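# Swap the empty rack bin for its numbered replacement

## Task

Find the single empty bin among the three racks along the table and set it upright on its base, entirely on the returns board (the empty board at the +y end of the table). Then take the waiting bin from the other board whose label number matches the number on the strip over that now-empty bay, and place it in that bay: lying flat on the shelf behind the shelf lip, open front facing outward, with its parts still inside. Every other bin in the racks must finish in its own bay, flat behind the shelf lip, or the task fails.

## Robot and tools

Robot: two arms, left_arm and right_arm, each on its own carriage (left_rail, right_rail) running on one shared floor track along y at x = 0. left_rail is always the carriage further toward +y. Each arm base sits at x = 0, y = its carriage position_m, z = 0.03 m, facing +x. right_arm has a right hand and left_arm a mirrored left hand; each has 16 finger motors (index, middle, ring, thumb).

Scene frame: fixed to the table, table top at z = 0, +z up, +x in the direction the arms face, +y to their left; y = 0 is the middle of the track and the table edge is at x = 0.31 m. Positions are metres, orientations are quaternions wxyz.

Hand point axes (right hand; on the left hand +x is mirrored): +z runs along straight fingers toward the tips, +x across the palm away from the thumb, +y out of the palm face. A rigid mast near the wrist on the palm side can strike objects.

execute_actions(actions, cameras): runs a list of action objects in order. Each action may hold "rows" (1 to 15 rows, one per control step of 1/30 s), "steps" (1 to 450, default 15, at least one per row), "until" and rail commands. A row is a single flat list of 48 numbers, each in [-1, 1], covering both arms: first left_arm dx, dy, dz, rx, ry, rz, then 16 left hand hinge goals (index_mcp, index_abd, index_pip, index_dip, then middle, ring the same way, then thumb_cmc, thumb_axl, thumb_mcp, thumb_ipl), then current_limit and speed; then the same 24 for the right arm and hand. The six pose numbers are an offset, not a pose: measured from that arm's Hand target as it stood when the action began, in that Hand target's own axes, with 1.0 = 0.6 m or 180 degrees; rx, ry, rz form one rotation vector. Every row in an action counts from the same start, so repeating an offset in a later action moves further. Six zeros means no new pose request. Hand hinge numbers are absolute goals placed proportionally between the hinge stops (toward -1 generally curls the finger; 0 is not 'leave alone'); to keep a hand unchanged, resend its reported hand_goal, current_limit and speed. current_limit maps -1..+1 to 0..550 mA; speed sets motor slew as (speed+1)/2 of 8.5 rad/s. Starting values: current_limit +0.4, speed -0.6. Rail commands: {"left_rail": {"position_m": ...}} with left_rail -1.1 to 2 m, right_rail -2 to 1.1 m (absolute place on the track), speed_m_s 0.01 to 1, acceleration_factor 0.1 to 1, or {"stop": true}. To drive, send position_m, then an action like {"steps": n, "until": {"left_rail": {"position_status": ["!=", "moving"]}}}. Keep carriages roughly 0.98 m apart or more. until conditions use rail fields or {"all"/"any": {"status": "ended"}}; numbers need a comparison such as ">=". Any bad value rejects the whole call. Images appear only if actions is empty or cameras names them.

move(target, speed, blend, stop_force, zero, blocking, cameras): straight-line planned path. target is one 48-number row or a list of up to 15 rows, all offsets from the same starting Hand targets (not chained). speed in m/s, 0.002 to 3.2, default 0.25 (turns at twice that in rad/s). blend in metres rounds corners in a list. stop_force 4 to 120 N ends an arm's path when its wrist sensor feels that push; use slow speeds (about 0.005 m/s) for gentle contact. zero (default true) rezeroes before the move. blocking=false returns early; then use wait or stop before sending rows. The result adds a move: line (done, off_target, moving, held, fault; limits=paced or held).

wait(seconds 0 to 3600); stop() brakes a running move; zoom_image(camera, region [x0,y0,x1,y1] in pixels, at most 504 by 504) on cam_high, cam_low, cam_bench_left, cam_bench_right, cam_left_wrist or cam_right_wrist (all 672x504); zero_wrist_force(arm); read_manual(section) gives licences only; finished_scene() ends the scene irreversibly.

Results: end_effector_position and quaternion per arm in the scene frame, Hand target (the base for next offsets), Joint positions (rail, then six joints), Joint torques, Wrist force/torque in hand axes, hand_goal, hand_measured, hand_current_ma, hand_state (moving, goal, blocked, overload), and rail position_m, position_status (moving, done, contact_stop, time_out, stopped, stopped_with_arm, stopped_for_other_arm, stopped_for_other_carriage) and position_answer (taken or not_taken).

Cautions: do not drop parts or bins even a few millimetres, release moving items, slam, or push hard. Anything leaving the table ends the scene. Arm-to-arm contact can fail the scene. About 150 N of outside force or overloaded joints cause a 10 s arm stop. Finger motors at 495 mA or more for 5 s shut down. Holding loads or stretching heats motors. Let a carriage finish before placing its hand precisely, and ensure nothing moves once finished.

Each tool is called after "Call:" as name(argument=value, ...), one argument or row to a line, values as JSON.

## Session

Call:
execute_actions(
  actions=[],
  cameras=["all"],
)

Scene clock: 0.00 s.
left_arm: end_effector_position=(+0.4214, +1.4906, +0.2600) hand_goal=(+0.754, +0.000, +0.576, +0.696, +0.754, +0.000, +0.576, +0.696, +0.754, +0.000, +0.576, +0.696, +0.714, +0.678, +0.226, +0.168) hand_measured=(+0.7535, -0.0008, +0.5770, +0.6971, +0.7535, -0.0008, +0.5757, +0.6958, +0.7535, +0.0007, +0.5770, +0.6971, +0.7154, +0.6767, +0.2252, +0.1681) hand_current_ma=(-13, +1, +9, -1, -9, +7, -13, +4, -19, +6, -6, -9, -17, +5, +4, -4) hand_state=(goal, goal, goal, goal, goal, goal, goal, goal, goal, goal, goal, goal, goal, goal, goal, goal) hand_current_limit=0.40 hand_speed=-0.60 end_effector_quat_wxyz=(+0.000, +1.000, +0.000, +0.000) | right_arm: end_effector_position=(+0.4214, -1.3405, +0.2600) hand_goal=(+0.754, +0.000, +0.576, +0.696, +0.754, +0.000, +0.576, +0.696, +0.754, +0.000, +0.576, +0.696, +0.714, +0.678, +0.226, +0.168) hand_measured=(+0.7535, -0.0008, +0.5770, +0.6971, +0.7535, -0.0008, +0.5770, +0.6958, +0.7523, +0.0007, +0.5770, +0.6958, +0.7142, +0.6767, +0.2262, +0.1672) hand_current_ma=(+8, +10, +5, -8, +10, -6, -9, +4, +12, -13, +3, +8, -2, -15, -3, +12) hand_state=(goal, goal, goal, goal, goal, goal, goal, goal, goal, goal, goal, goal, goal, goal, goal, goal) hand_current_limit=0.40 hand_speed=-0.60 end_effector_quat_wxyz=(+0.000, +0.000, +1.000, +0.000)
Joint positions: left_arm=[1.509 -0.281 -1.556 2.144 0.983 1.571 -1.851] | right_arm=[-1.492 -0.281 -1.556 2.144 0.983 1.571 1.29]
Joint velocities: within noise
Joint torques (N m): no reading
Wrist force (N): no reading
Wrist torque (N m): no reading
Wrist force, peak (N): no reading
Hand target: left_arm +0.4214, +1.4906, +0.2600; +0.000, +1.000, +0.000, +0.000 | right_arm +0.4214, -1.3405, +0.2600; +0.000, +0.000, +1.000, +0.000
left_rail: position_m=1.509 position_status=done
right_rail: position_m=-1.492 position_status=done

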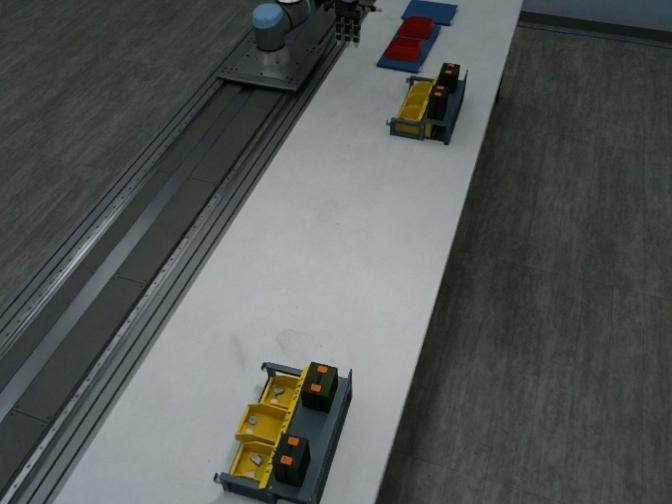

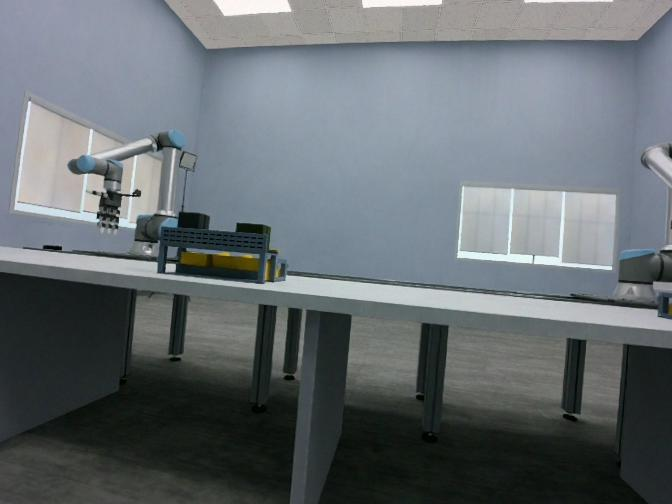

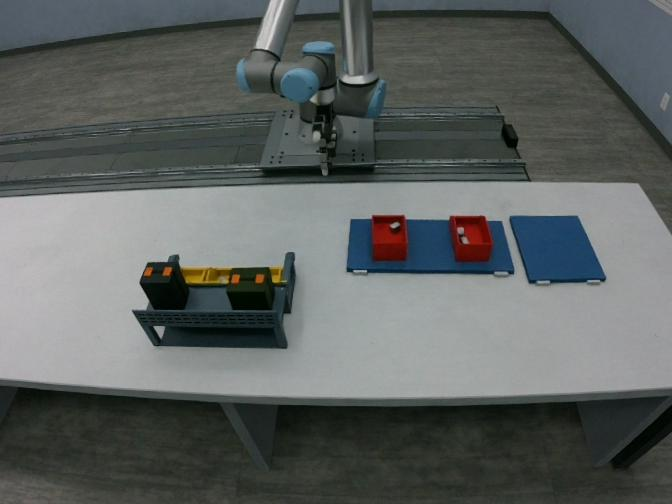

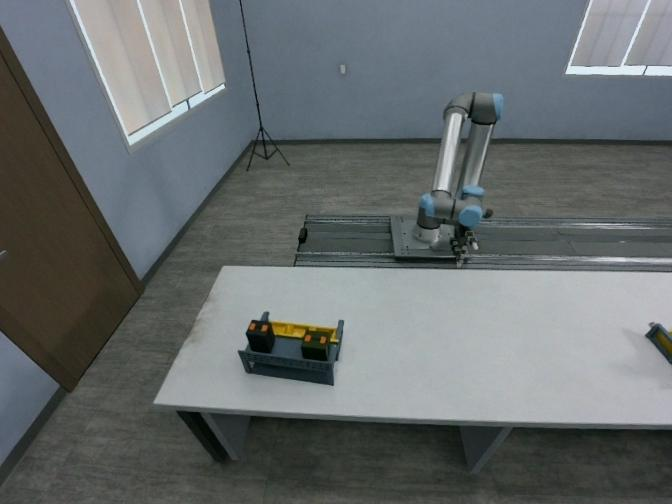

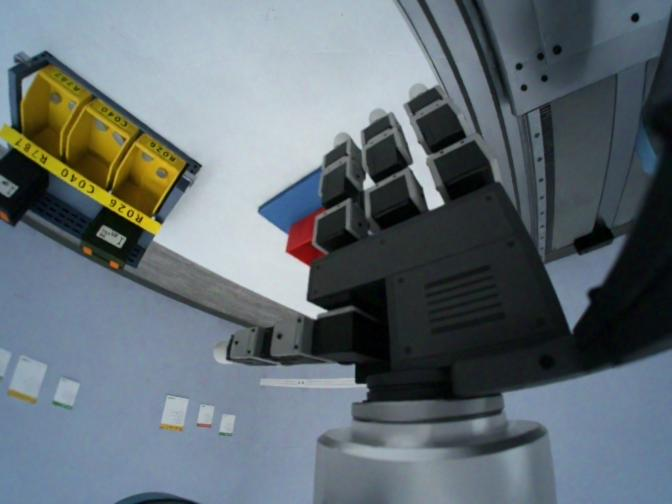

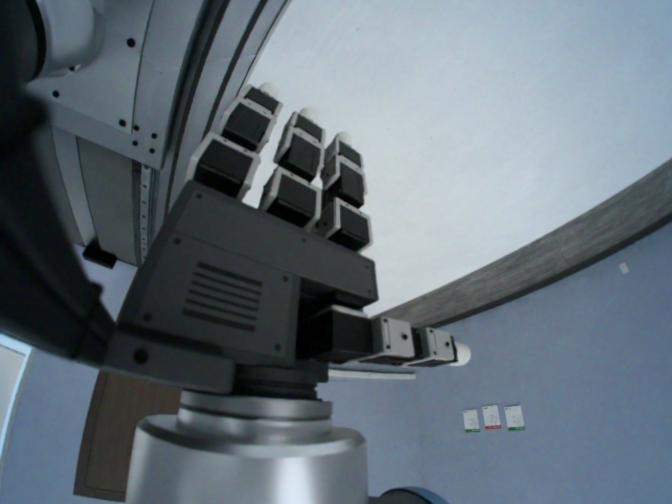

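Call:
zoom_image(
  camera="cam_high",
  region=[180, 330, 400, 504],
)

Call:
zoom_image(
  camera="cam_high",
  region=[320, 0, 530, 160],
)

Call:
zoom_image(
  camera="cam_left_wrist",
  region=[0, 20, 330, 300],
)

Call:
zoom_image(
  camera="cam_bench_left",
  region=[100, 180, 672, 370],
)

Call:
zoom_image(
  camera="cam_bench_right",
  region=[220, 290, 372, 404],
)

Scaled by 2.291.

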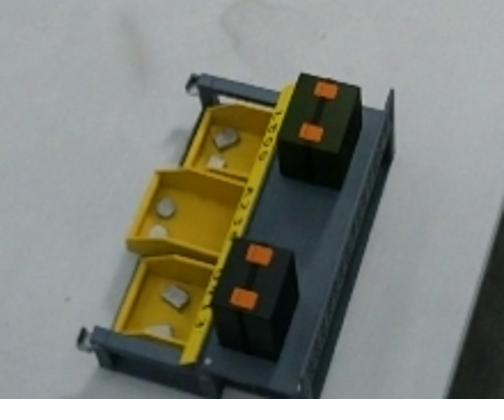

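Scaled by 2.400.

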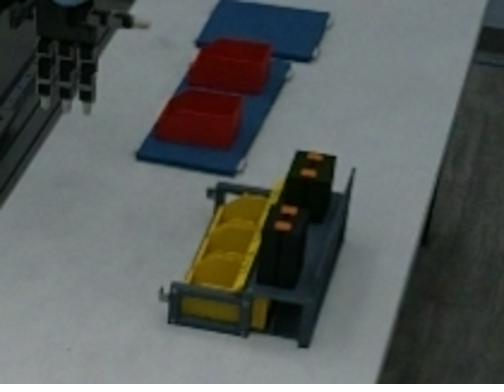

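Scaled by 1.527 from the camera's image (finer frame: 960x720).

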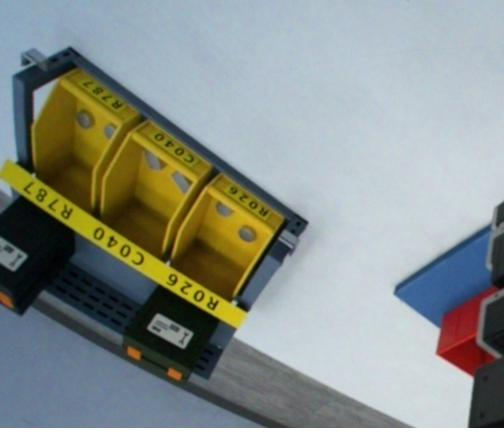

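Region (100, 180, 672, 370) is 572x190 pixels. A region can be at most 504 by 504 pixels.

Scaled by 3.316.

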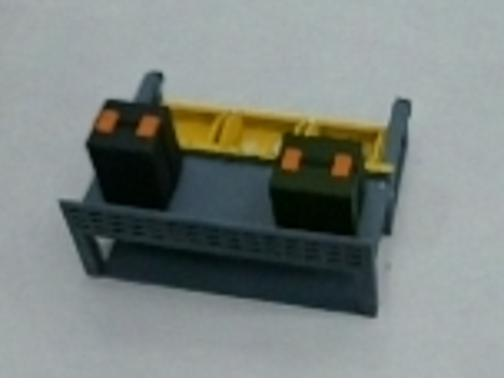

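Call:
zoom_image(
  camera="cam_bench_left",
  region=[330, 180, 620, 310],
)

Call:
zoom_image(
  camera="cam_bench_left",
  region=[110, 230, 320, 370],
)

Call:
zoom_image(
  camera="cam_left_wrist",
  region=[10, 40, 220, 240],
)

Call:
zoom_image(
  camera="cam_low",
  region=[140, 200, 300, 300],
)

Call:
zoom_image(
  camera="cam_high",
  region=[210, 350, 310, 500],
)

Scaled by 1.738.

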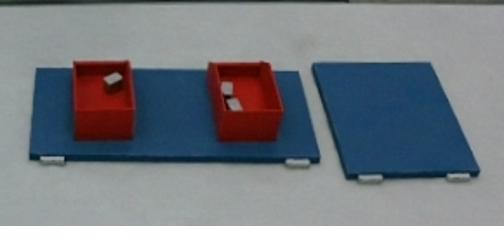

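Scaled by 2.400.

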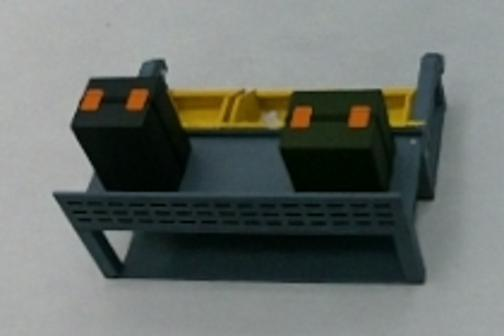

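Scaled by 2.400 from the camera's image (finer frame: 960x720).

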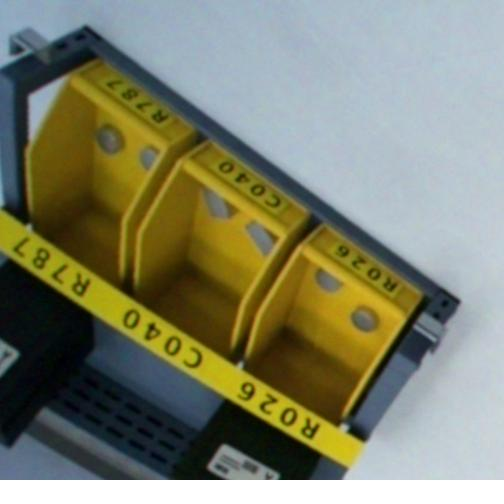

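Scaled by 3.150.

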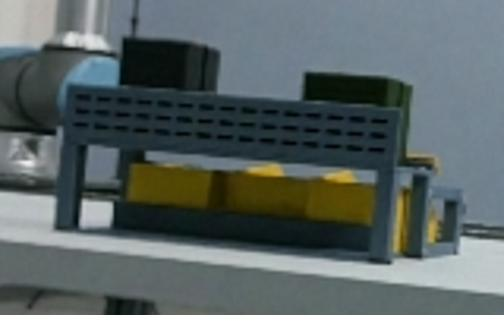

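Scaled by 3.360.

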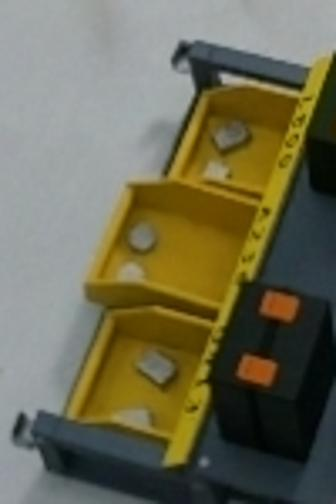

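Call:
execute_actions(
  actions=[
    {"right_rail":{"position_m":-2.0,"acceleration_factor":0.5},"left_rail":{"position_m":-0.12,"acceleration_factor":0.5},"steps":240,"until":{"all":{"status":"ended"}}},
  ],
  cameras=["all"],
)

Scene clock: 86.57 s.
left_arm: end_effector_position=(+0.4214, -0.1386, +0.2600) hand_goal=(+0.754, +0.000, +0.576, +0.696, +0.754, +0.000, +0.576, +0.696, +0.754, +0.000, +0.576, +0.696, +0.714, +0.678, +0.226, +0.168) hand_measured=(+0.7535, +0.0007, +0.5770, +0.6958, +0.7535, -0.0008, +0.5770, +0.6958, +0.7535, +0.0007, +0.5770, +0.6958, +0.7129, +0.6777, +0.2232, +0.1681) hand_current_ma=(+4, -11, -9, -8, -7, +9, -9, +3, -6, +7, +9, -6, -11, +4, -6, -8) hand_state=(goal, goal, goal, goal, goal, goal, goal, goal, goal, goal, goal, goal, goal, goal, goal, goal) hand_current_limit=0.40 hand_speed=-0.60 end_effector_quat_wxyz=(+0.000, +1.000, +0.000, +0.000) | right_arm: end_effector_position=(+0.4214, -1.8485, +0.2600) hand_goal=(+0.754, +0.000, +0.576, +0.696, +0.754, +0.000, +0.576, +0.696, +0.754, +0.000, +0.576, +0.696, +0.714, +0.678, +0.226, +0.168) hand_measured=(+0.7535, -0.0008, +0.5757, +0.6958, +0.7523, +0.0007, +0.5770, +0.6958, +0.7535, -0.0008, +0.5770, +0.6958, +0.7192, +0.6777, +0.2222, +0.1681) hand_current_ma=(+5, +10, +10, -7, +5, -6, -10, +7, +9, -9, +2, +6, +3, -6, -5, +12) hand_state=(goal, goal, goal, goal, goal, goal, goal, goal, goal, goal, goal, goal, goal, goal, goal, goal) hand_current_limit=0.40 hand_speed=-0.60 end_effector_quat_wxyz=(+0.000, +0.000, +1.000, +0.000)
Joint positions: left_arm=[-0.12 -0.281 -1.556 2.144 0.983 1.571 -1.851] | right_arm=[-2 -0.28 -1.556 2.144 0.983 1.571 1.29]
Joint torques (N m): left_arm=[2.67 -35.94 -34.12 3.75 0.21 -0.21] | right_arm=[2.35 -31.21 -33.87 4.5 0.31 0.29]
Wrist force (N): left_arm=[-0.3 -0.6 0.2] | right_arm=[0.1 0.2 0.1]
Wrist torque (N m): left_arm=[-0.10 0.04 -0.01] | right_arm=[0.02 -0.01 0.02]
Wrist force, peak (N): left_arm=[-0.4 -1.5 0.6] | right_arm=[-0.1 1.3 0.2]
Hand target: left_arm +0.4214, -0.1386, +0.2600; +0.000, +1.000, +0.000, +0.000 | right_arm +0.4214, -1.8485, +0.2600; +0.000, +0.000, +1.000, +0.000
left_rail: position_m=-0.120 position_status=done
right_rail: position_m=-2.000 position_status=done
cam_left_wrist: T_world_to_cam=[[-0.79021, 0.61249, -0.0208, 0.39343], [0.33613, 0.46154, 0.82098, -0.35991], [0.51244, 0.64175, -0.57058, 0.13848]] pos_world=[0.36091, -0.16373, 0.38268]
cam_right_wrist: T_world_to_cam=[[0.79623, 0.60492, 0.00966, 0.81341], [0.34899, -0.4723, 0.80941, -1.30251], [0.49419, -0.6411, -0.58717, -1.11907]] pos_world=[0.35994, -1.82465, 0.38932]

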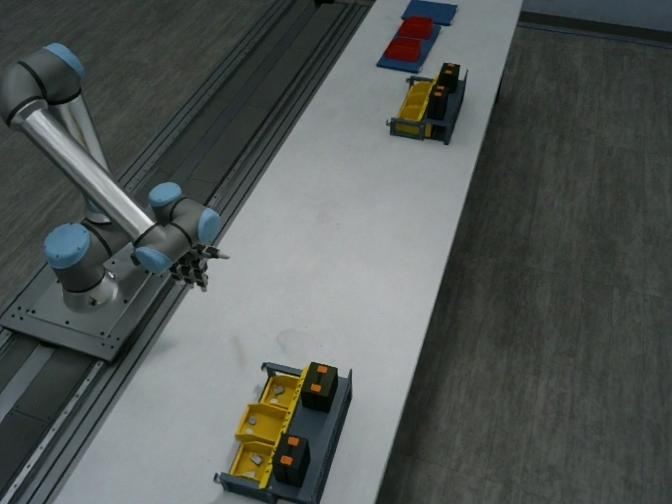

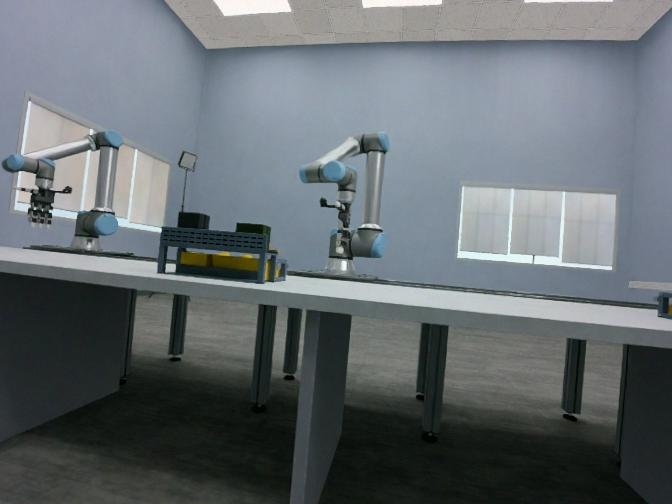

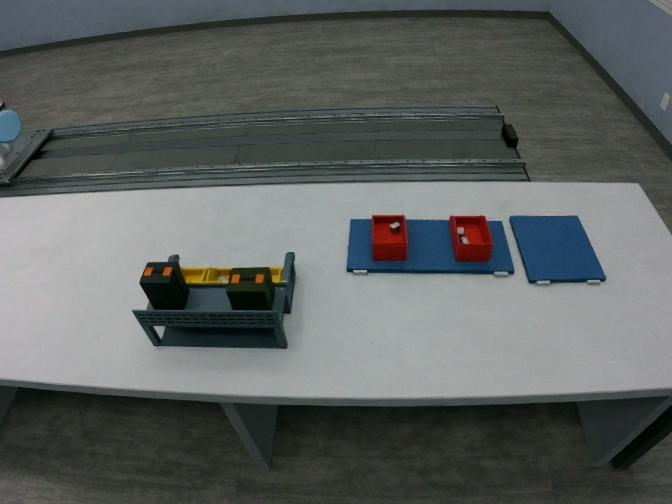

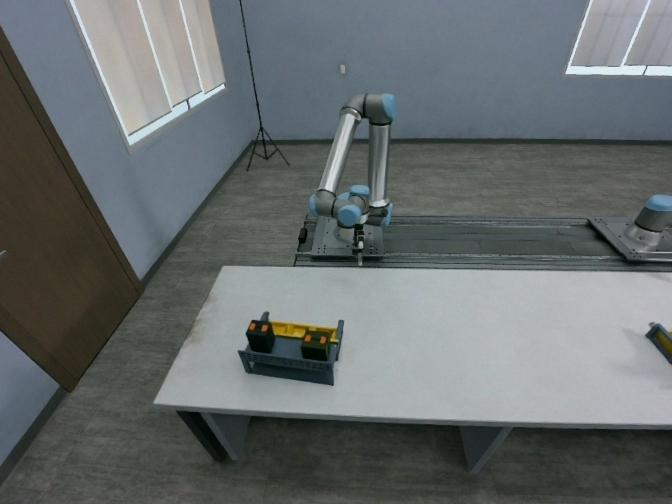

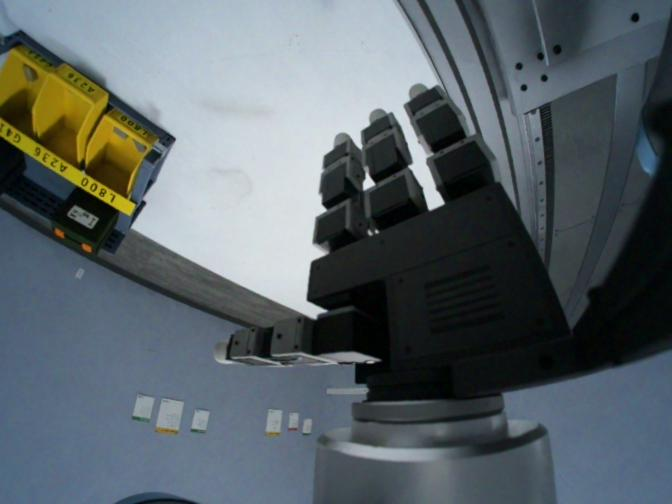

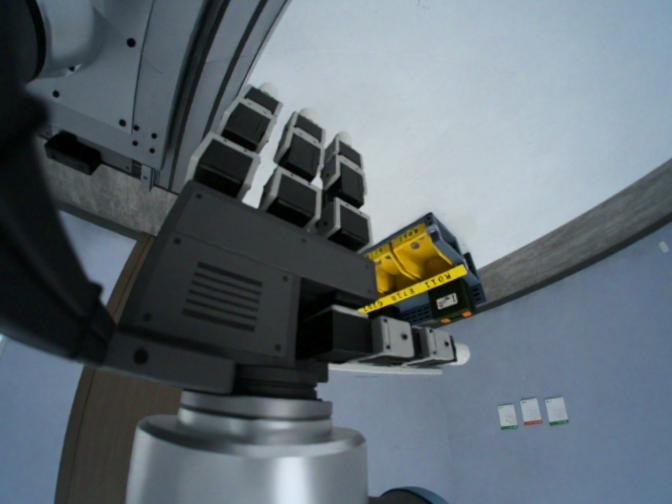

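Call:
zoom_image(
  camera="cam_left_wrist",
  region=[0, 20, 200, 260],
)

Call:
zoom_image(
  camera="cam_right_wrist",
  region=[350, 200, 500, 340],
)

Call:
zoom_image(
  camera="cam_high",
  region=[200, 340, 370, 504],
)

Scaled by 2.100 from the camera's image (finer frame: 960x720).

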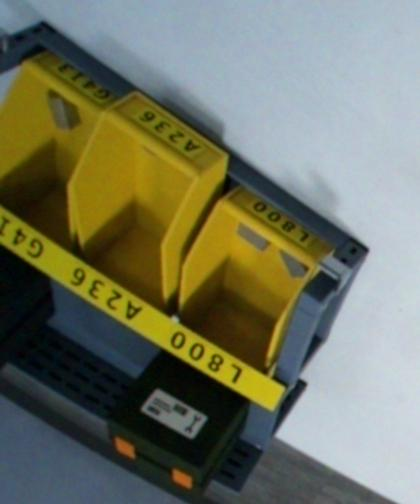

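Scaled by 3.360 from the camera's image (finer frame: 960x720).

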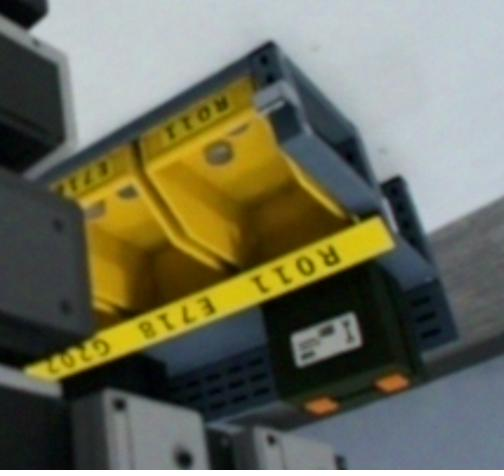

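Scaled by 2.965.

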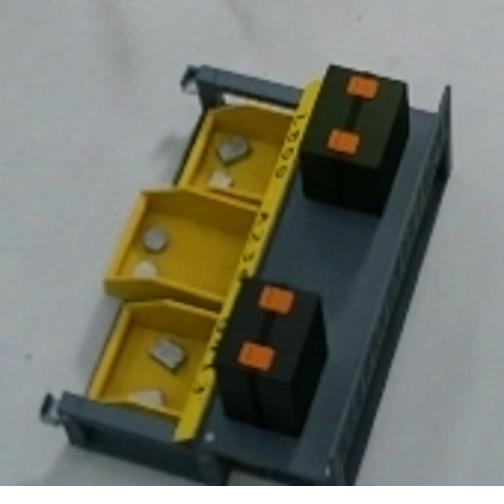

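Call:
execute_actions(
  actions=[
    {"left_rail":{"position_m":1.6},"rows":[[0,0,-0.12,0,0,-0.222,0.754,0,0.576,0.696,0.754,0,0.576,0.696,0.754,0,0.576,0.696,0.714,0.678,0.226,0.168,0.4,-0.6,0,0,-0.12,0,0,0.222,0.754,0,0.576,0.696,0.754,0,0.576,0.696,0.754,0,0.576,0.696,0.714,0.678,0.226,0.168,0.4,-0.6]],"steps":300,"until":{"all":{"status":"ended"}}},
  ],
  cameras=["cam_left_wrist","cam_right_wrist"],
)

Scene clock: 122.37 s.
left_arm: end_effector_position=(+0.4214, +1.5814, +0.3320) hand_goal=(+0.754, +0.000, +0.576, +0.696, +0.754, +0.000, +0.576, +0.696, +0.754, +0.000, +0.576, +0.696, +0.714, +0.678, +0.226, +0.168) hand_measured=(+0.7511, -0.0052, +0.5757, +0.6932, +0.7523, -0.0066, +0.5757, +0.6920, +0.7523, -0.0052, +0.5757, +0.6920, +0.7142, +0.6777, +0.2222, +0.1672) hand_current_ma=(-8, -8, -4, -6, -10, +4, -16, -10, -7, +3, -1, -2, -11, +3, +1, -5) hand_state=(goal, goal, goal, goal, goal, goal, goal, goal, goal, goal, goal, goal, goal, goal, goal, goal) hand_current_limit=0.40 hand_speed=-0.60 end_effector_quat_wxyz=(+0.000, +0.940, +0.342, +0.000) | right_arm: end_effector_position=(+0.4214, -1.8485, +0.3320) hand_goal=(+0.754, +0.000, +0.576, +0.696, +0.754, +0.000, +0.576, +0.696, +0.754, +0.000, +0.576, +0.696, +0.714, +0.678, +0.226, +0.168) hand_measured=(+0.7523, +0.0007, +0.5770, +0.6958, +0.7535, -0.0008, +0.5757, +0.6958, +0.7535, -0.0008, +0.5770, +0.6958, +0.7180, +0.6767, +0.2173, +0.1672) hand_current_ma=(+13, +5, +5, -8, +11, -2, -4, +13, +9, -13, +5, +4, +3, -12, +1, +10) hand_state=(goal, goal, goal, goal, goal, goal, goal, goal, goal, goal, goal, goal, goal, goal, goal, goal) hand_current_limit=0.40 hand_speed=-0.60 end_effector_quat_wxyz=(+0.000, +0.342, +0.940, +0.000)
Joint positions: left_arm=[1.6 -0.428 -1.727 2.156 1.143 1.571 -2.696] | right_arm=[-2 -0.219 -1.701 2.134 1.138 1.571 2.05]
Joint torques (N m): left_arm=[-3.41 -13.28 -30.3 5.52 0.56 -3.28] | right_arm=[13.49 -14.05 -45.57 7.99 3.33 2.02]
Wrist force (N): left_arm=[-0.1 -0.5 0.0] | right_arm=[-0.1 0.2 0.2]
Wrist torque (N m): left_arm=[-0.07 0.01 0.11] | right_arm=[0.03 -0.01 -0.17]
Wrist force, peak (N): left_arm=[5.7 0.5 9.7] | right_arm=[-5.3 -1.5 10.2]
Hand target: left_arm +0.4214, +1.5814, +0.3320; +0.000, +0.940, +0.342, +0.000 | right_arm +0.4214, -1.8485, +0.3320; +0.000, +0.342, +0.940, +0.000
Off the commanded pose: left_arm 0.000 m, 0 deg | right_arm 0.000 m, 0 deg.
left_rail: position_m=1.600 position_status=done
right_rail: position_m=-2.000 position_status=done
cam_left_wrist: T_world_to_cam=[[-0.99906, -0.03796, -0.0208, 0.4581], [-0.03874, 0.56973, 0.82092, -1.22597], [-0.01931, 0.82095, -0.57067, -0.98354]] pos_world=[0.39119, 1.5233, 0.45468]
cam_right_wrist: T_world_to_cam=[[0.99881, -0.04776, 0.00974, -0.47916], [-0.03593, -0.58622, 0.80935, -1.40912], [-0.03294, -0.80874, -0.58724, -1.16447]] pos_world=[0.3896, -1.79069, 0.46132]

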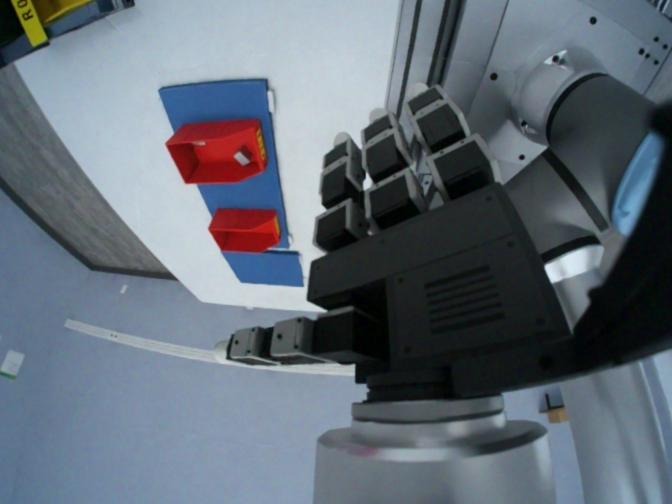

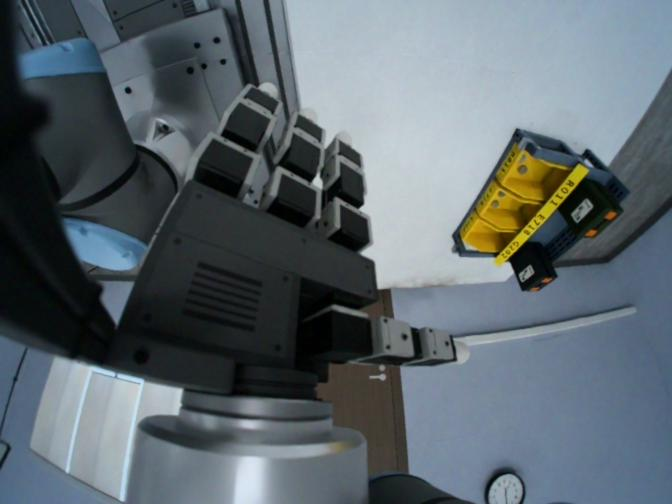

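Call:
zoom_image(
  camera="cam_right_wrist",
  region=[440, 120, 640, 300],
)

Call:
zoom_image(
  camera="cam_left_wrist",
  region=[150, 60, 320, 300],
)

Scaled by 2.520 from the camera's image (finer frame: 960x720).

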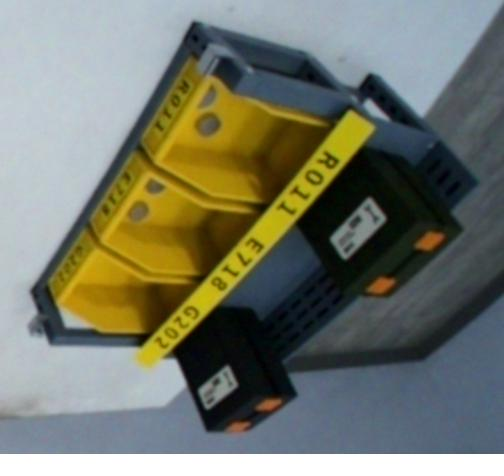

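Scaled by 2.100 from the camera's image (finer frame: 960x720).

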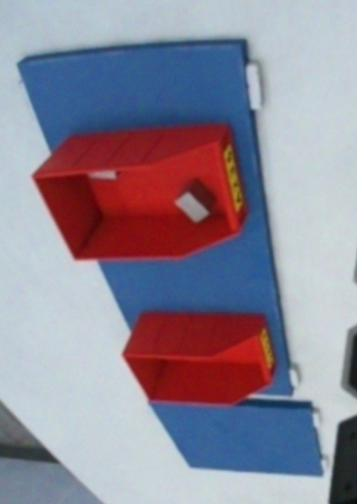

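Call:
move(
  target=[0,0,0.05,0,0,0.222,0.754,0,0.576,0.696,0.754,0,0.576,0.696,0.754,0,0.576,0.696,0.714,0.678,0.226,0.168,0.4,-0.6,-0.477,-0.361,0.05,0,0,-0.222,0.754,0,0.576,0.696,0.754,0,0.576,0.696,0.754,0,0.576,0.696,0.714,0.678,0.226,0.168,0.4,-0.6],
  speed=0.3,
)

Call:
execute_actions(
  actions=[
    {"left_rail":{"position_m":1.92},"steps":150,"until":{"all":{"status":"ended"}}},
  ],
  cameras=["cam_left_wrist","cam_right_wrist"],
)

Scene clock: 208.87 s.
left_arm: end_effector_position=(+0.4214, +1.5814, +0.3020) hand_goal=(+0.754, +0.000, +0.576, +0.696, +0.754, +0.000, +0.576, +0.696, +0.754, +0.000, +0.576, +0.696, +0.714, +0.678, +0.226, +0.168) hand_measured=(+0.7511, -0.0037, +0.5770, +0.6932, +0.7523, -0.0052, +0.5757, +0.6920, +0.7523, -0.0052, +0.5757, +0.6920, +0.7117, +0.6767, +0.2222, +0.1672) hand_current_ma=(-6, -8, +1, -10, -12, +4, -13, -10, -5, +4, +1, -15, -9, +5, -7, -8) hand_state=(goal, goal, goal, goal, goal, goal, goal, goal, goal, goal, goal, goal, goal, goal, goal, goal) hand_current_limit=0.40 hand_speed=-0.60 end_effector_quat_wxyz=(+0.000, +1.000, +0.000, +0.000) | right_arm: end_effector_position=(+0.5016, -2.1983, +0.3020) hand_goal=(+0.754, +0.000, +0.576, +0.696, +0.754, +0.000, +0.576, +0.696, +0.754, +0.000, +0.576, +0.696, +0.714, +0.678, +0.226, +0.168) hand_measured=(+0.7535, +0.0021, +0.5757, +0.6958, +0.7535, +0.0021, +0.5757, +0.6958, +0.7535, +0.0051, +0.5770, +0.6958, +0.7180, +0.6777, +0.2183, +0.1672) hand_current_ma=(+5, +10, +7, -10, +8, +4, -8, +4, +1, -9, +5, +6, +7, -12, -2, +16) hand_state=(goal, goal, goal, goal, goal, goal, goal, goal, goal, goal, goal, goal, goal, goal, goal, goal) hand_current_limit=0.40 hand_speed=-0.60 end_effector_quat_wxyz=(+0.000, +0.000, +1.000, +0.000)
Joint positions: left_arm=[1.6 -0.281 -1.598 2.099 1.07 1.571 -1.851] | right_arm=[-2 -0.853 -1.342 1.812 1.101 1.571 0.718]
Joint torques (N m): left_arm=[13.32 -22.03 -51.11 1.34 2.95 2.61] | right_arm=[-10.66 -46.36 -44.88 8.07 -3.33 -1.36]
Wrist force (N): left_arm=[-0.6 -0.4 0.3] | right_arm=[-0.2 -0.2 0.3]
Wrist torque (N m): left_arm=[-0.07 0.08 -0.18] | right_arm=[0.05 0.01 0.04]
Wrist force, peak (N): left_arm=[-0.2 -0.8 0.5] | right_arm=[-0.7 -2.4 0.2]
Hand target: left_arm +0.4214, +1.5814, +0.3020; +0.000, +1.000, +0.000, +0.000 | right_arm +0.5017, -2.1983, +0.3020; +0.000, +0.000, +1.000, +0.000
Off the commanded pose: left_arm 0.000 m, 0 deg | right_arm 0.000 m, 0 deg.
left_rail: position_m=1.600 position_status=done
right_rail: position_m=-2.000 position_status=done
move: done

Scene clock: 210.67 s.
left_arm: end_effector_position=(+0.4214, +1.9014, +0.3020) hand_goal=(+0.754, +0.000, +0.576, +0.696, +0.754, +0.000, +0.576, +0.696, +0.754, +0.000, +0.576, +0.696, +0.714, +0.678, +0.226, +0.168) hand_measured=(+0.7523, -0.0052, +0.5757, +0.6920, +0.7523, -0.0037, +0.5757, +0.6920, +0.7523, -0.0037, +0.5757, +0.6920, +0.7142, +0.6767, +0.2212, +0.1681) hand_current_ma=(-8, -7, -6, -4, -13, +1, -2, -13, -10, +5, -3, -23, -11, +3, -6, -5) hand_state=(goal, goal, goal, goal, goal, goal, goal, goal, goal, goal, goal, goal, goal, goal, goal, goal) hand_current_limit=0.40 hand_speed=-0.60 end_effector_quat_wxyz=(+0.000, +1.000, +0.000, +0.000) | right_arm: end_effector_position=(+0.5017, -2.1983, +0.3020) hand_goal=(+0.754, +0.000, +0.576, +0.696, +0.754, +0.000, +0.576, +0.696, +0.754, +0.000, +0.576, +0.696, +0.714, +0.678, +0.226, +0.168) hand_measured=(+0.7535, +0.0021, +0.5770, +0.6958, +0.7523, +0.0021, +0.5770, +0.6958, +0.7535, +0.0051, +0.5770, +0.6958, +0.7180, +0.6777, +0.2183, +0.1681) hand_current_ma=(+7, +10, +6, -13, +2, -4, -11, -2, +8, -15, +9, +8, +5, -8, -8, +10) hand_state=(goal, goal, goal, goal, goal, goal, goal, goal, goal, goal, goal, goal, goal, goal, goal, goal) hand_current_limit=0.40 hand_speed=-0.60 end_effector_quat_wxyz=(+0.000, +0.000, +1.000, +0.000)
Joint positions: left_arm=[1.92 -0.28 -1.598 2.099 1.07 1.571 -1.851] | right_arm=[-2 -0.853 -1.342 1.812 1.101 1.571 0.718]
Joint torques (N m): left_arm=[-0.44 -25.34 -48.22 1.53 1.87 2.8] | right_arm=[-9.77 -44.75 -44.39 8.04 -3.07 -1.64]
Wrist force (N): left_arm=[-0.3 -0.4 0.3] | right_arm=[-0.1 -0.3 0.1]
Wrist torque (N m): left_arm=[-0.07 0.04 -0.16] | right_arm=[0.04 -0.01 0.05]
Wrist force, peak (N): left_arm=[-0.4 -1.4 0.2] | right_arm=[0.2 -0.7 0.1]
Hand target: left_arm +0.4214, +1.9014, +0.3020; +0.000, +1.000, +0.000, +0.000 | right_arm +0.5017, -2.1983, +0.3020; +0.000, +0.000, +1.000, +0.000
Off the commanded pose: left_arm 0.000 m, 0 deg | right_arm 0.000 m, 0 deg.
left_rail: position_m=1.920 position_status=done
right_rail: position_m=-2.000 position_status=done
cam_left_wrist: T_world_to_cam=[[-0.79021, 0.61249, -0.0208, -0.85517], [0.33613, 0.46154, 0.82098, -1.33593], [0.51244, 0.64175, -0.57058, -1.14672]] pos_world=[0.36091, 1.87627, 0.42468]
cam_right_wrist: T_world_to_cam=[[0.79623, 0.60492, 0.00966, 0.96074], [0.34899, -0.4723, 0.80941, -1.5297], [0.49419, -0.6411, -0.58717, -1.3583]] pos_world=[0.44014, -2.17445, 0.43132]

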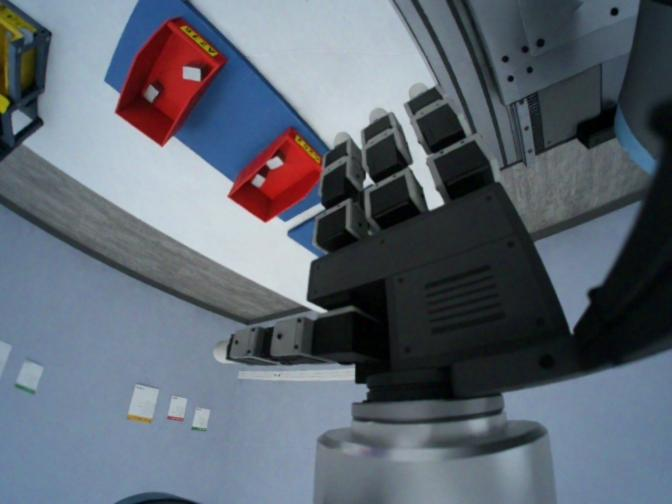

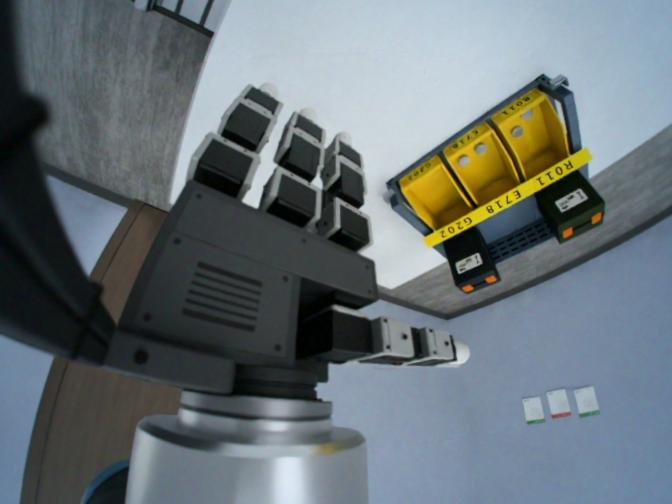

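Call:
zoom_image(
  camera="cam_right_wrist",
  region=[375, 60, 615, 270],
)

Call:
zoom_image(
  camera="cam_left_wrist",
  region=[90, 0, 350, 230],
)

Scaled by 2.100 from the camera's image (finer frame: 960x720).

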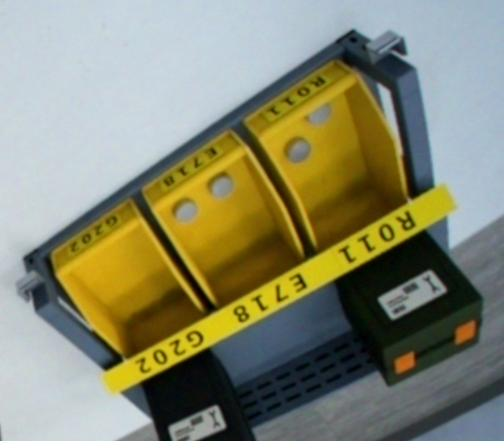

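Scaled by 1.938 from the camera's image (finer frame: 960x720).

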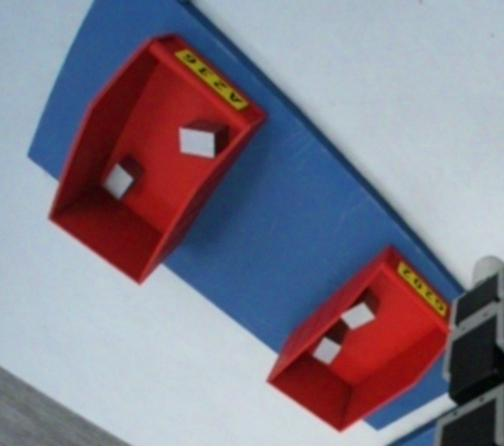

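Call:
move(
  target=[0,0,0,0,0,0,0.754,0,0.576,0.696,0.754,0,0.576,0.696,0.754,0,0.576,0.696,0.714,0.678,0.226,0.168,0.4,-0.6,-0.05,-0.08,0.217,0,0,0,0.754,0,0.576,0.696,0.754,0,0.576,0.696,0.754,0,0.576,0.696,0.714,0.678,0.226,0.168,0.4,-0.6],
  speed=0.25,
  cameras=["cam_right_wrist"],
)

Call:
zoom_image(
  camera="cam_right_wrist",
  region=[370, 40, 672, 280],
)

Scene clock: 390.63 s.
left_arm: end_effector_position=(+0.4214, +1.9014, +0.3020) hand_goal=(+0.754, +0.000, +0.576, +0.696, +0.754, +0.000, +0.576, +0.696, +0.754, +0.000, +0.576, +0.696, +0.714, +0.678, +0.226, +0.168) hand_measured=(+0.7511, -0.0052, +0.5757, +0.6920, +0.7523, -0.0052, +0.5757, +0.6932, +0.7535, -0.0037, +0.5757, +0.6920, +0.7129, +0.6777, +0.2222, +0.1672) hand_current_ma=(-13, -9, +9, -3, -13, +11, -9, -4, -18, +13, -7, -8, -1, +2, -6, -11) hand_state=(goal, goal, goal, goal, goal, goal, goal, goal, goal, goal, goal, goal, goal, goal, goal, goal) hand_current_limit=0.40 hand_speed=-0.60 end_effector_quat_wxyz=(+0.000, +1.000, +0.000, +0.000) | right_arm: end_effector_position=(+0.5316, -2.2463, +0.1719) hand_goal=(+0.754, +0.000, +0.576, +0.696, +0.754, +0.000, +0.576, +0.696, +0.754, +0.000, +0.576, +0.696, +0.714, +0.678, +0.226, +0.168) hand_measured=(+0.7535, +0.0007, +0.5770, +0.6958, +0.7535, +0.0021, +0.5770, +0.6971, +0.7535, +0.0036, +0.5770, +0.6958, +0.7180, +0.6777, +0.2183, +0.1672) hand_current_ma=(+15, +4, +13, -10, -1, +1, +0, +13, +5, -13, -1, +5, +5, -12, -5, +2) hand_state=(goal, goal, goal, goal, goal, goal, goal, goal, goal, goal, goal, goal, goal, goal, goal, goal) hand_current_limit=0.40 hand_speed=-0.60 end_effector_quat_wxyz=(+0.000, +0.000, +1.000, +0.000)
Joint positions: left_arm=[1.92 -0.28 -1.598 2.099 1.07 1.571 -1.851] | right_arm=[-2 -0.868 -1.149 1.811 0.909 1.571 0.703]
Joint torques (N m): left_arm=[-2.75 -31.05 -44.34 2.2 -0.38 2.65] | right_arm=[-1.39 -57.19 -39.39 0.74 0.71 -1.51]
Wrist force (N): left_arm=[-0.4 -0.2 0.6] | right_arm=[-0.2 -0.1 0.2]
Wrist torque (N m): left_arm=[-0.07 0.06 -0.18] | right_arm=[0.03 0.01 0.02]
Wrist force, peak (N): left_arm=[-0.6 -0.6 0.4] | right_arm=[0.0 -0.4 1.7]
Hand target: left_arm +0.4214, +1.9014, +0.3020; +0.000, +1.000, +0.000, +0.000 | right_arm +0.5317, -2.2463, +0.1718; +0.000, +0.000, +1.000, +0.000
Off the commanded pose: left_arm 0.000 m, 0 deg | right_arm 0.000 m, 0 deg.
left_rail: position_m=1.920 position_status=done
right_rail: position_m=-2.000 position_status=done
move: done
cam_right_wrist: T_world_to_cam=[[0.7963, 0.60483, 0.00958, 0.96694], [0.34899, -0.47229, 0.80941, -1.45752], [0.49408, -0.64119, -0.58716, -1.48044]] pos_world=[0.47014, -2.22245, 0.30122]

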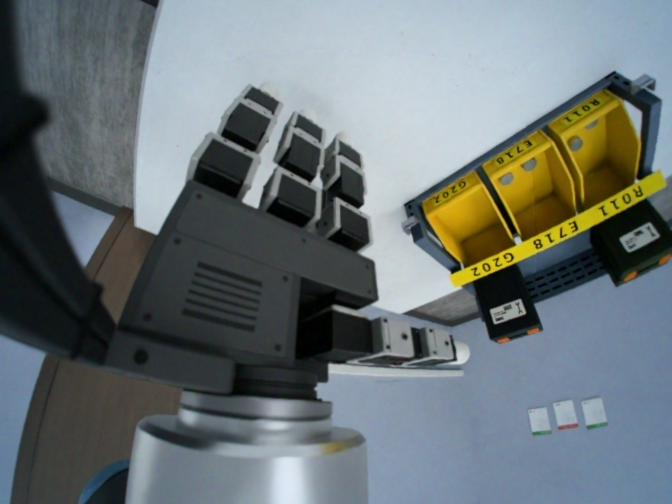

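Scaled by 1.669 from the camera's image (finer frame: 960x720).

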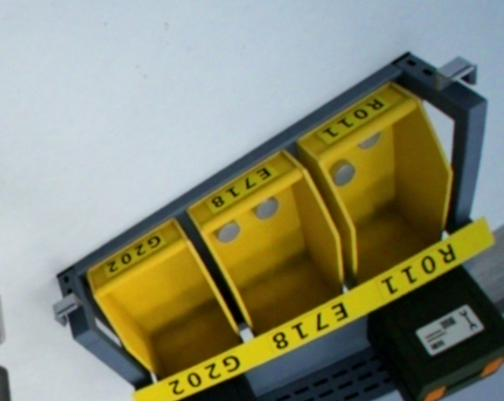

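Call:
move(
  target=[
    [0,0,0,0,0,0,0.754,0,0.576,0.696,0.754,0,0.576,0.696,0.754,0,0.576,0.696,0.714,0.678,0.226,0.168,0.4,-0.6,0,0,0,0,0,0,-0.479,0,-0.737,-0.174,-0.479,0,-0.737,-0.174,-0.479,0,-0.737,-0.174,0.714,0.678,0.226,0.168,0.4,-0.2],
    [0,0,0,0,0,0,0.754,0,0.576,0.696,0.754,0,0.576,0.696,0.754,0,0.576,0.696,0.714,0.678,0.226,0.168,0.4,-0.6,0,0,0.133,0,0,0,-0.479,0,-0.737,-0.174,-0.479,0,-0.737,-0.174,-0.479,0,-0.737,-0.174,0.714,0.678,0.226,0.168,0.4,-0.2],
  ],
  speed=0.2,
  cameras=["cam_right_wrist"],
)

Call:
zoom_image(
  camera="cam_right_wrist",
  region=[370, 40, 672, 280],
)

Scene clock: 418.33 s.
left_arm: end_effector_position=(+0.4214, +1.9014, +0.3020) hand_goal=(+0.754, +0.000, +0.576, +0.696, +0.754, +0.000, +0.576, +0.696, +0.754, +0.000, +0.576, +0.696, +0.714, +0.678, +0.226, +0.168) hand_measured=(+0.7511, -0.0052, +0.5757, +0.6932, +0.7523, -0.0052, +0.5757, +0.6920, +0.7523, -0.0052, +0.5757, +0.6920, +0.7142, +0.6767, +0.2212, +0.1681) hand_current_ma=(-11, -3, -1, -7, -14, +9, -14, -14, -10, +1, -4, -13, -5, +7, -6, -14) hand_state=(goal, goal, goal, goal, goal, goal, goal, goal, goal, goal, goal, goal, goal, goal, goal, goal) hand_current_limit=0.40 hand_speed=-0.60 end_effector_quat_wxyz=(+0.000, +1.000, +0.000, +0.000) | right_arm: end_effector_position=(+0.5316, -2.2464, +0.0922) hand_goal=(-0.478, +0.000, -0.736, -0.174, -0.478, +0.000, -0.736, -0.174, -0.478, +0.000, -0.736, -0.174, +0.714, +0.678, +0.226, +0.168) hand_measured=(-0.4332, +0.0007, -0.7062, -0.1680, -0.4187, +0.0007, -0.7087, -0.1731, -0.4260, +0.0036, -0.7036, -0.1731, +0.7192, +0.6777, +0.2183, +0.1681) hand_current_ma=(+49, +5, +30, -9, +65, -3, +22, +4, +59, -6, +31, +4, -1, -15, -3, +4) hand_state=(blocked, goal, blocked, goal, blocked, goal, blocked, goal, blocked, goal, blocked, goal, goal, goal, goal, goal) hand_current_limit=0.40 hand_speed=-0.20 end_effector_quat_wxyz=(+0.000, +0.000, +1.000, +0.000)
Joint positions: left_arm=[1.92 -0.28 -1.598 2.099 1.07 1.571 -1.851] | right_arm=[-2 -0.868 -1.06 1.85 0.78 1.571 0.703]
Joint torques (N m): left_arm=[-2.67 -37.92 -39.07 2.66 -1.42 2.59] | right_arm=[11.51 -59.21 -20.32 1.34 1.7 2.48]
Wrist force (N): left_arm=[-0.1 -0.1 0.1] | right_arm=[0.4 -0.2 0.3]
Wrist torque (N m): left_arm=[-0.02 0.02 -0.16] | right_arm=[0.18 -0.09 0.05]
Wrist force, peak (N): left_arm=[-0.8 -0.4 0.4] | right_arm=[0.2 -0.3 -1.6]
Hand target: left_arm +0.4214, +1.9014, +0.3020; +0.000, +1.000, +0.000, +0.000 | right_arm +0.5317, -2.2463, +0.0920; +0.000, +0.000, +1.000, +0.000
Off the commanded pose: left_arm 0.000 m, 0 deg | right_arm 0.000 m, 0 deg.
left_rail: position_m=1.920 position_status=done
right_rail: position_m=-2.000 position_status=done
move: done
cam_right_wrist: T_world_to_cam=[[0.7963, 0.60483, 0.00958, 0.96777], [0.34899, -0.47229, 0.80941, -1.39298], [0.49408, -0.64119, -0.58716, -1.52736]] pos_world=[0.47014, -2.22255, 0.22142]

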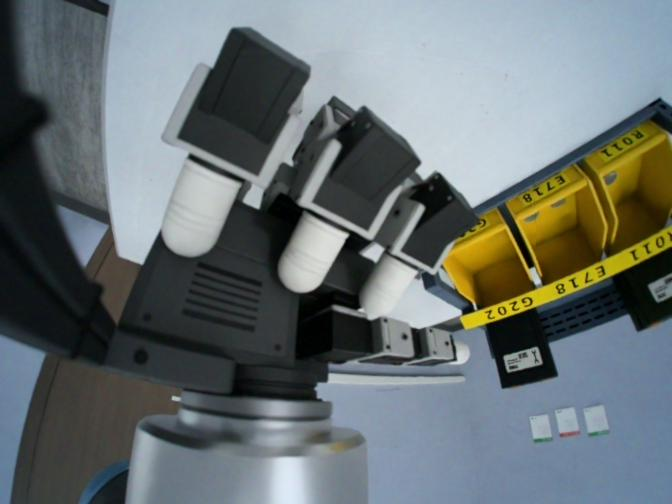

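Scaled by 1.669 from the camera's image (finer frame: 960x720).

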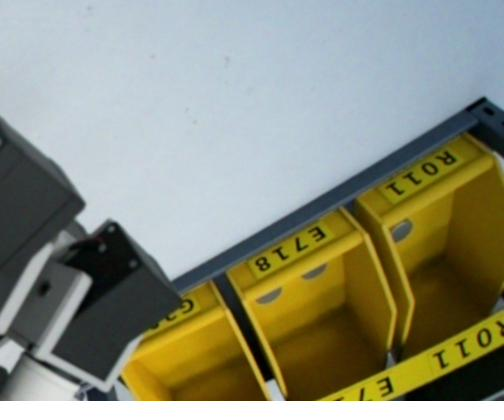

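Call:
move(
  target=[
    [0,0,0,0,0,0,-0.479,0,-0.737,-0.174,-0.479,0,-0.737,-0.174,-0.479,0,-0.737,-0.174,0.714,0.678,0.226,0.168,0.4,-0.2,0,0,0,0,0,0,-0.479,0,-0.737,-0.174,-0.479,0,-0.737,-0.174,-0.479,0,-0.737,-0.174,0.714,0.678,0.226,0.168,0.4,-0.2],
    [0.29,0.619,0,0,0,-0.5,-0.479,0,-0.737,-0.174,-0.479,0,-0.737,-0.174,-0.479,0,-0.737,-0.174,0.714,0.678,0.226,0.168,0.4,-0.2,0,0,-0.13,0,0,0,-0.479,0,-0.737,-0.174,-0.479,0,-0.737,-0.174,-0.479,0,-0.737,-0.174,0.714,0.678,0.226,0.168,0.4,-0.2],
    [0.29,0.619,0.392,0,0,-0.5,-0.479,0,-0.737,-0.174,-0.479,0,-0.737,-0.174,-0.479,0,-0.737,-0.174,0.714,0.678,0.226,0.168,0.4,-0.2,0,0,-0.13,0,0,0,-0.479,0,-0.737,-0.174,-0.479,0,-0.737,-0.174,-0.479,0,-0.737,-0.174,0.714,0.678,0.226,0.168,0.4,-0.2],
  ],
  speed=0.3,
  cameras=["cam_left_wrist","cam_bench_left"],
)

Call:
zoom_image(
  camera="cam_left_wrist",
  region=[50, 50, 320, 300],
)

Scene clock: 465.77 s.
left_arm: end_effector_position=(+0.5953, +1.5300, +0.0669) hand_goal=(-0.478, +0.000, -0.736, -0.174, -0.478, +0.000, -0.736, -0.174, -0.478, +0.000, -0.736, -0.174, +0.714, +0.678, +0.226, +0.168) hand_measured=(-0.4380, -0.0037, -0.7074, -0.1655, -0.4248, -0.0052, -0.7062, -0.1706, -0.4296, -0.0037, -0.7023, -0.1693, +0.7129, +0.6767, +0.2212, +0.1672) hand_current_ma=(+108, -19, +68, +11, +153, +10, +67, +4, +141, +4, +90, +2, -10, +6, -1, +5) hand_state=(blocked, goal, blocked, goal, blocked, goal, blocked, goal, blocked, goal, blocked, goal, goal, goal, goal, goal) hand_current_limit=0.40 hand_speed=-0.20 end_effector_quat_wxyz=(+0.000, +0.707, +0.707, +0.000) | right_arm: end_effector_position=(+0.5317, -2.2463, +0.1700) hand_goal=(-0.478, +0.000, -0.736, -0.174, -0.478, +0.000, -0.736, -0.174, -0.478, +0.000, -0.736, -0.174, +0.714, +0.678, +0.226, +0.168) hand_measured=(-0.4344, +0.0007, -0.7062, -0.1668, -0.4187, +0.0007, -0.7087, -0.1731, -0.4260, +0.0021, -0.7023, -0.1719, +0.7180, +0.6777, +0.2183, +0.1672) hand_current_ma=(+46, -2, +34, -11, +66, -6, +21, +2, +53, -7, +32, +10, +2, -10, -6, +10) hand_state=(blocked, goal, blocked, goal, blocked, goal, blocked, goal, blocked, goal, blocked, goal, goal, goal, goal, goal) hand_current_limit=0.40 hand_speed=-0.20 end_effector_quat_wxyz=(+0.000, +0.000, +1.000, +0.000)
Joint positions: left_arm=[1.92 -0.949 -0.969 1.75 0.79 1.571 -4.09] | right_arm=[-2 -0.868 -1.147 1.812 0.906 1.571 0.703]
Joint torques (N m): left_arm=[13.28 -74.15 -41.61 1.74 -2.81 2.87] | right_arm=[1.6 -77.34 -39.38 8.11 -1.42 -0.74]
Wrist force (N): left_arm=[-0.1 -0.2 0.6] | right_arm=[0.2 -0.3 0.4]
Wrist torque (N m): left_arm=[0.10 0.01 -0.05] | right_arm=[0.16 -0.05 0.03]
Wrist force, peak (N): left_arm=[-0.3 -0.4 2.2] | right_arm=[0.4 -0.7 0.2]
Hand target: left_arm +0.5954, +1.5300, +0.0669; +0.000, +0.707, +0.707, +0.000 | right_arm +0.5317, -2.2463, +0.1700; +0.000, +0.000, +1.000, +0.000
Off the commanded pose: left_arm 0.000 m, 0 deg | right_arm 0.000 m, 0 deg.
left_rail: position_m=1.920 position_status=done
right_rail: position_m=-2.000 position_status=done
move: done
cam_left_wrist: T_world_to_cam=[[-0.61253, -0.79017, -0.02084, 1.54523], [-0.46157, 0.33615, 0.82095, -0.36335], [-0.64169, 0.51247, -0.57062, -0.24678]] pos_world=[0.62043, 1.46961, 0.18968]
Images, in order (width x height): cam_bench_left 672x504, cam_left_wrist 672x504.

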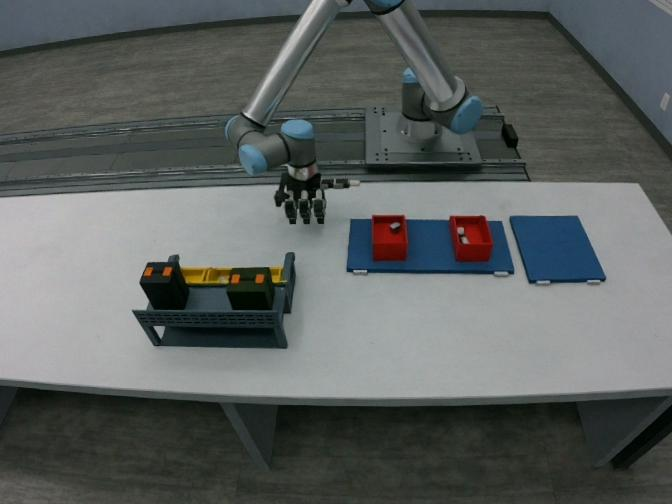

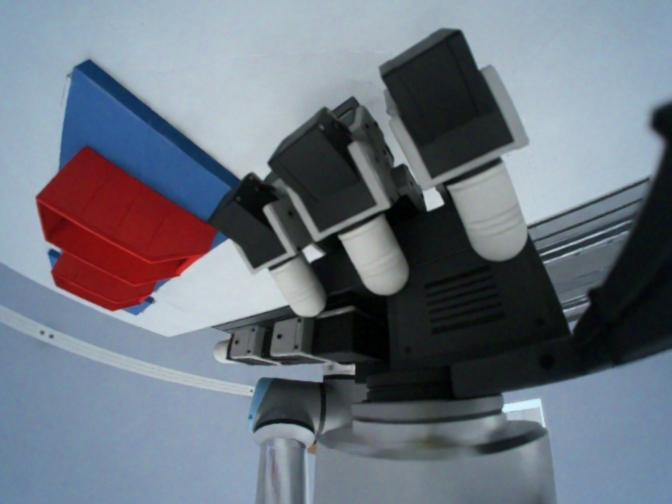

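Scaled by 1.867 from the camera's image (finer frame: 960x720).

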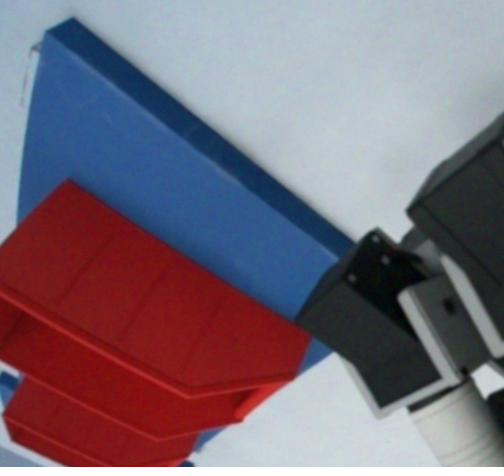

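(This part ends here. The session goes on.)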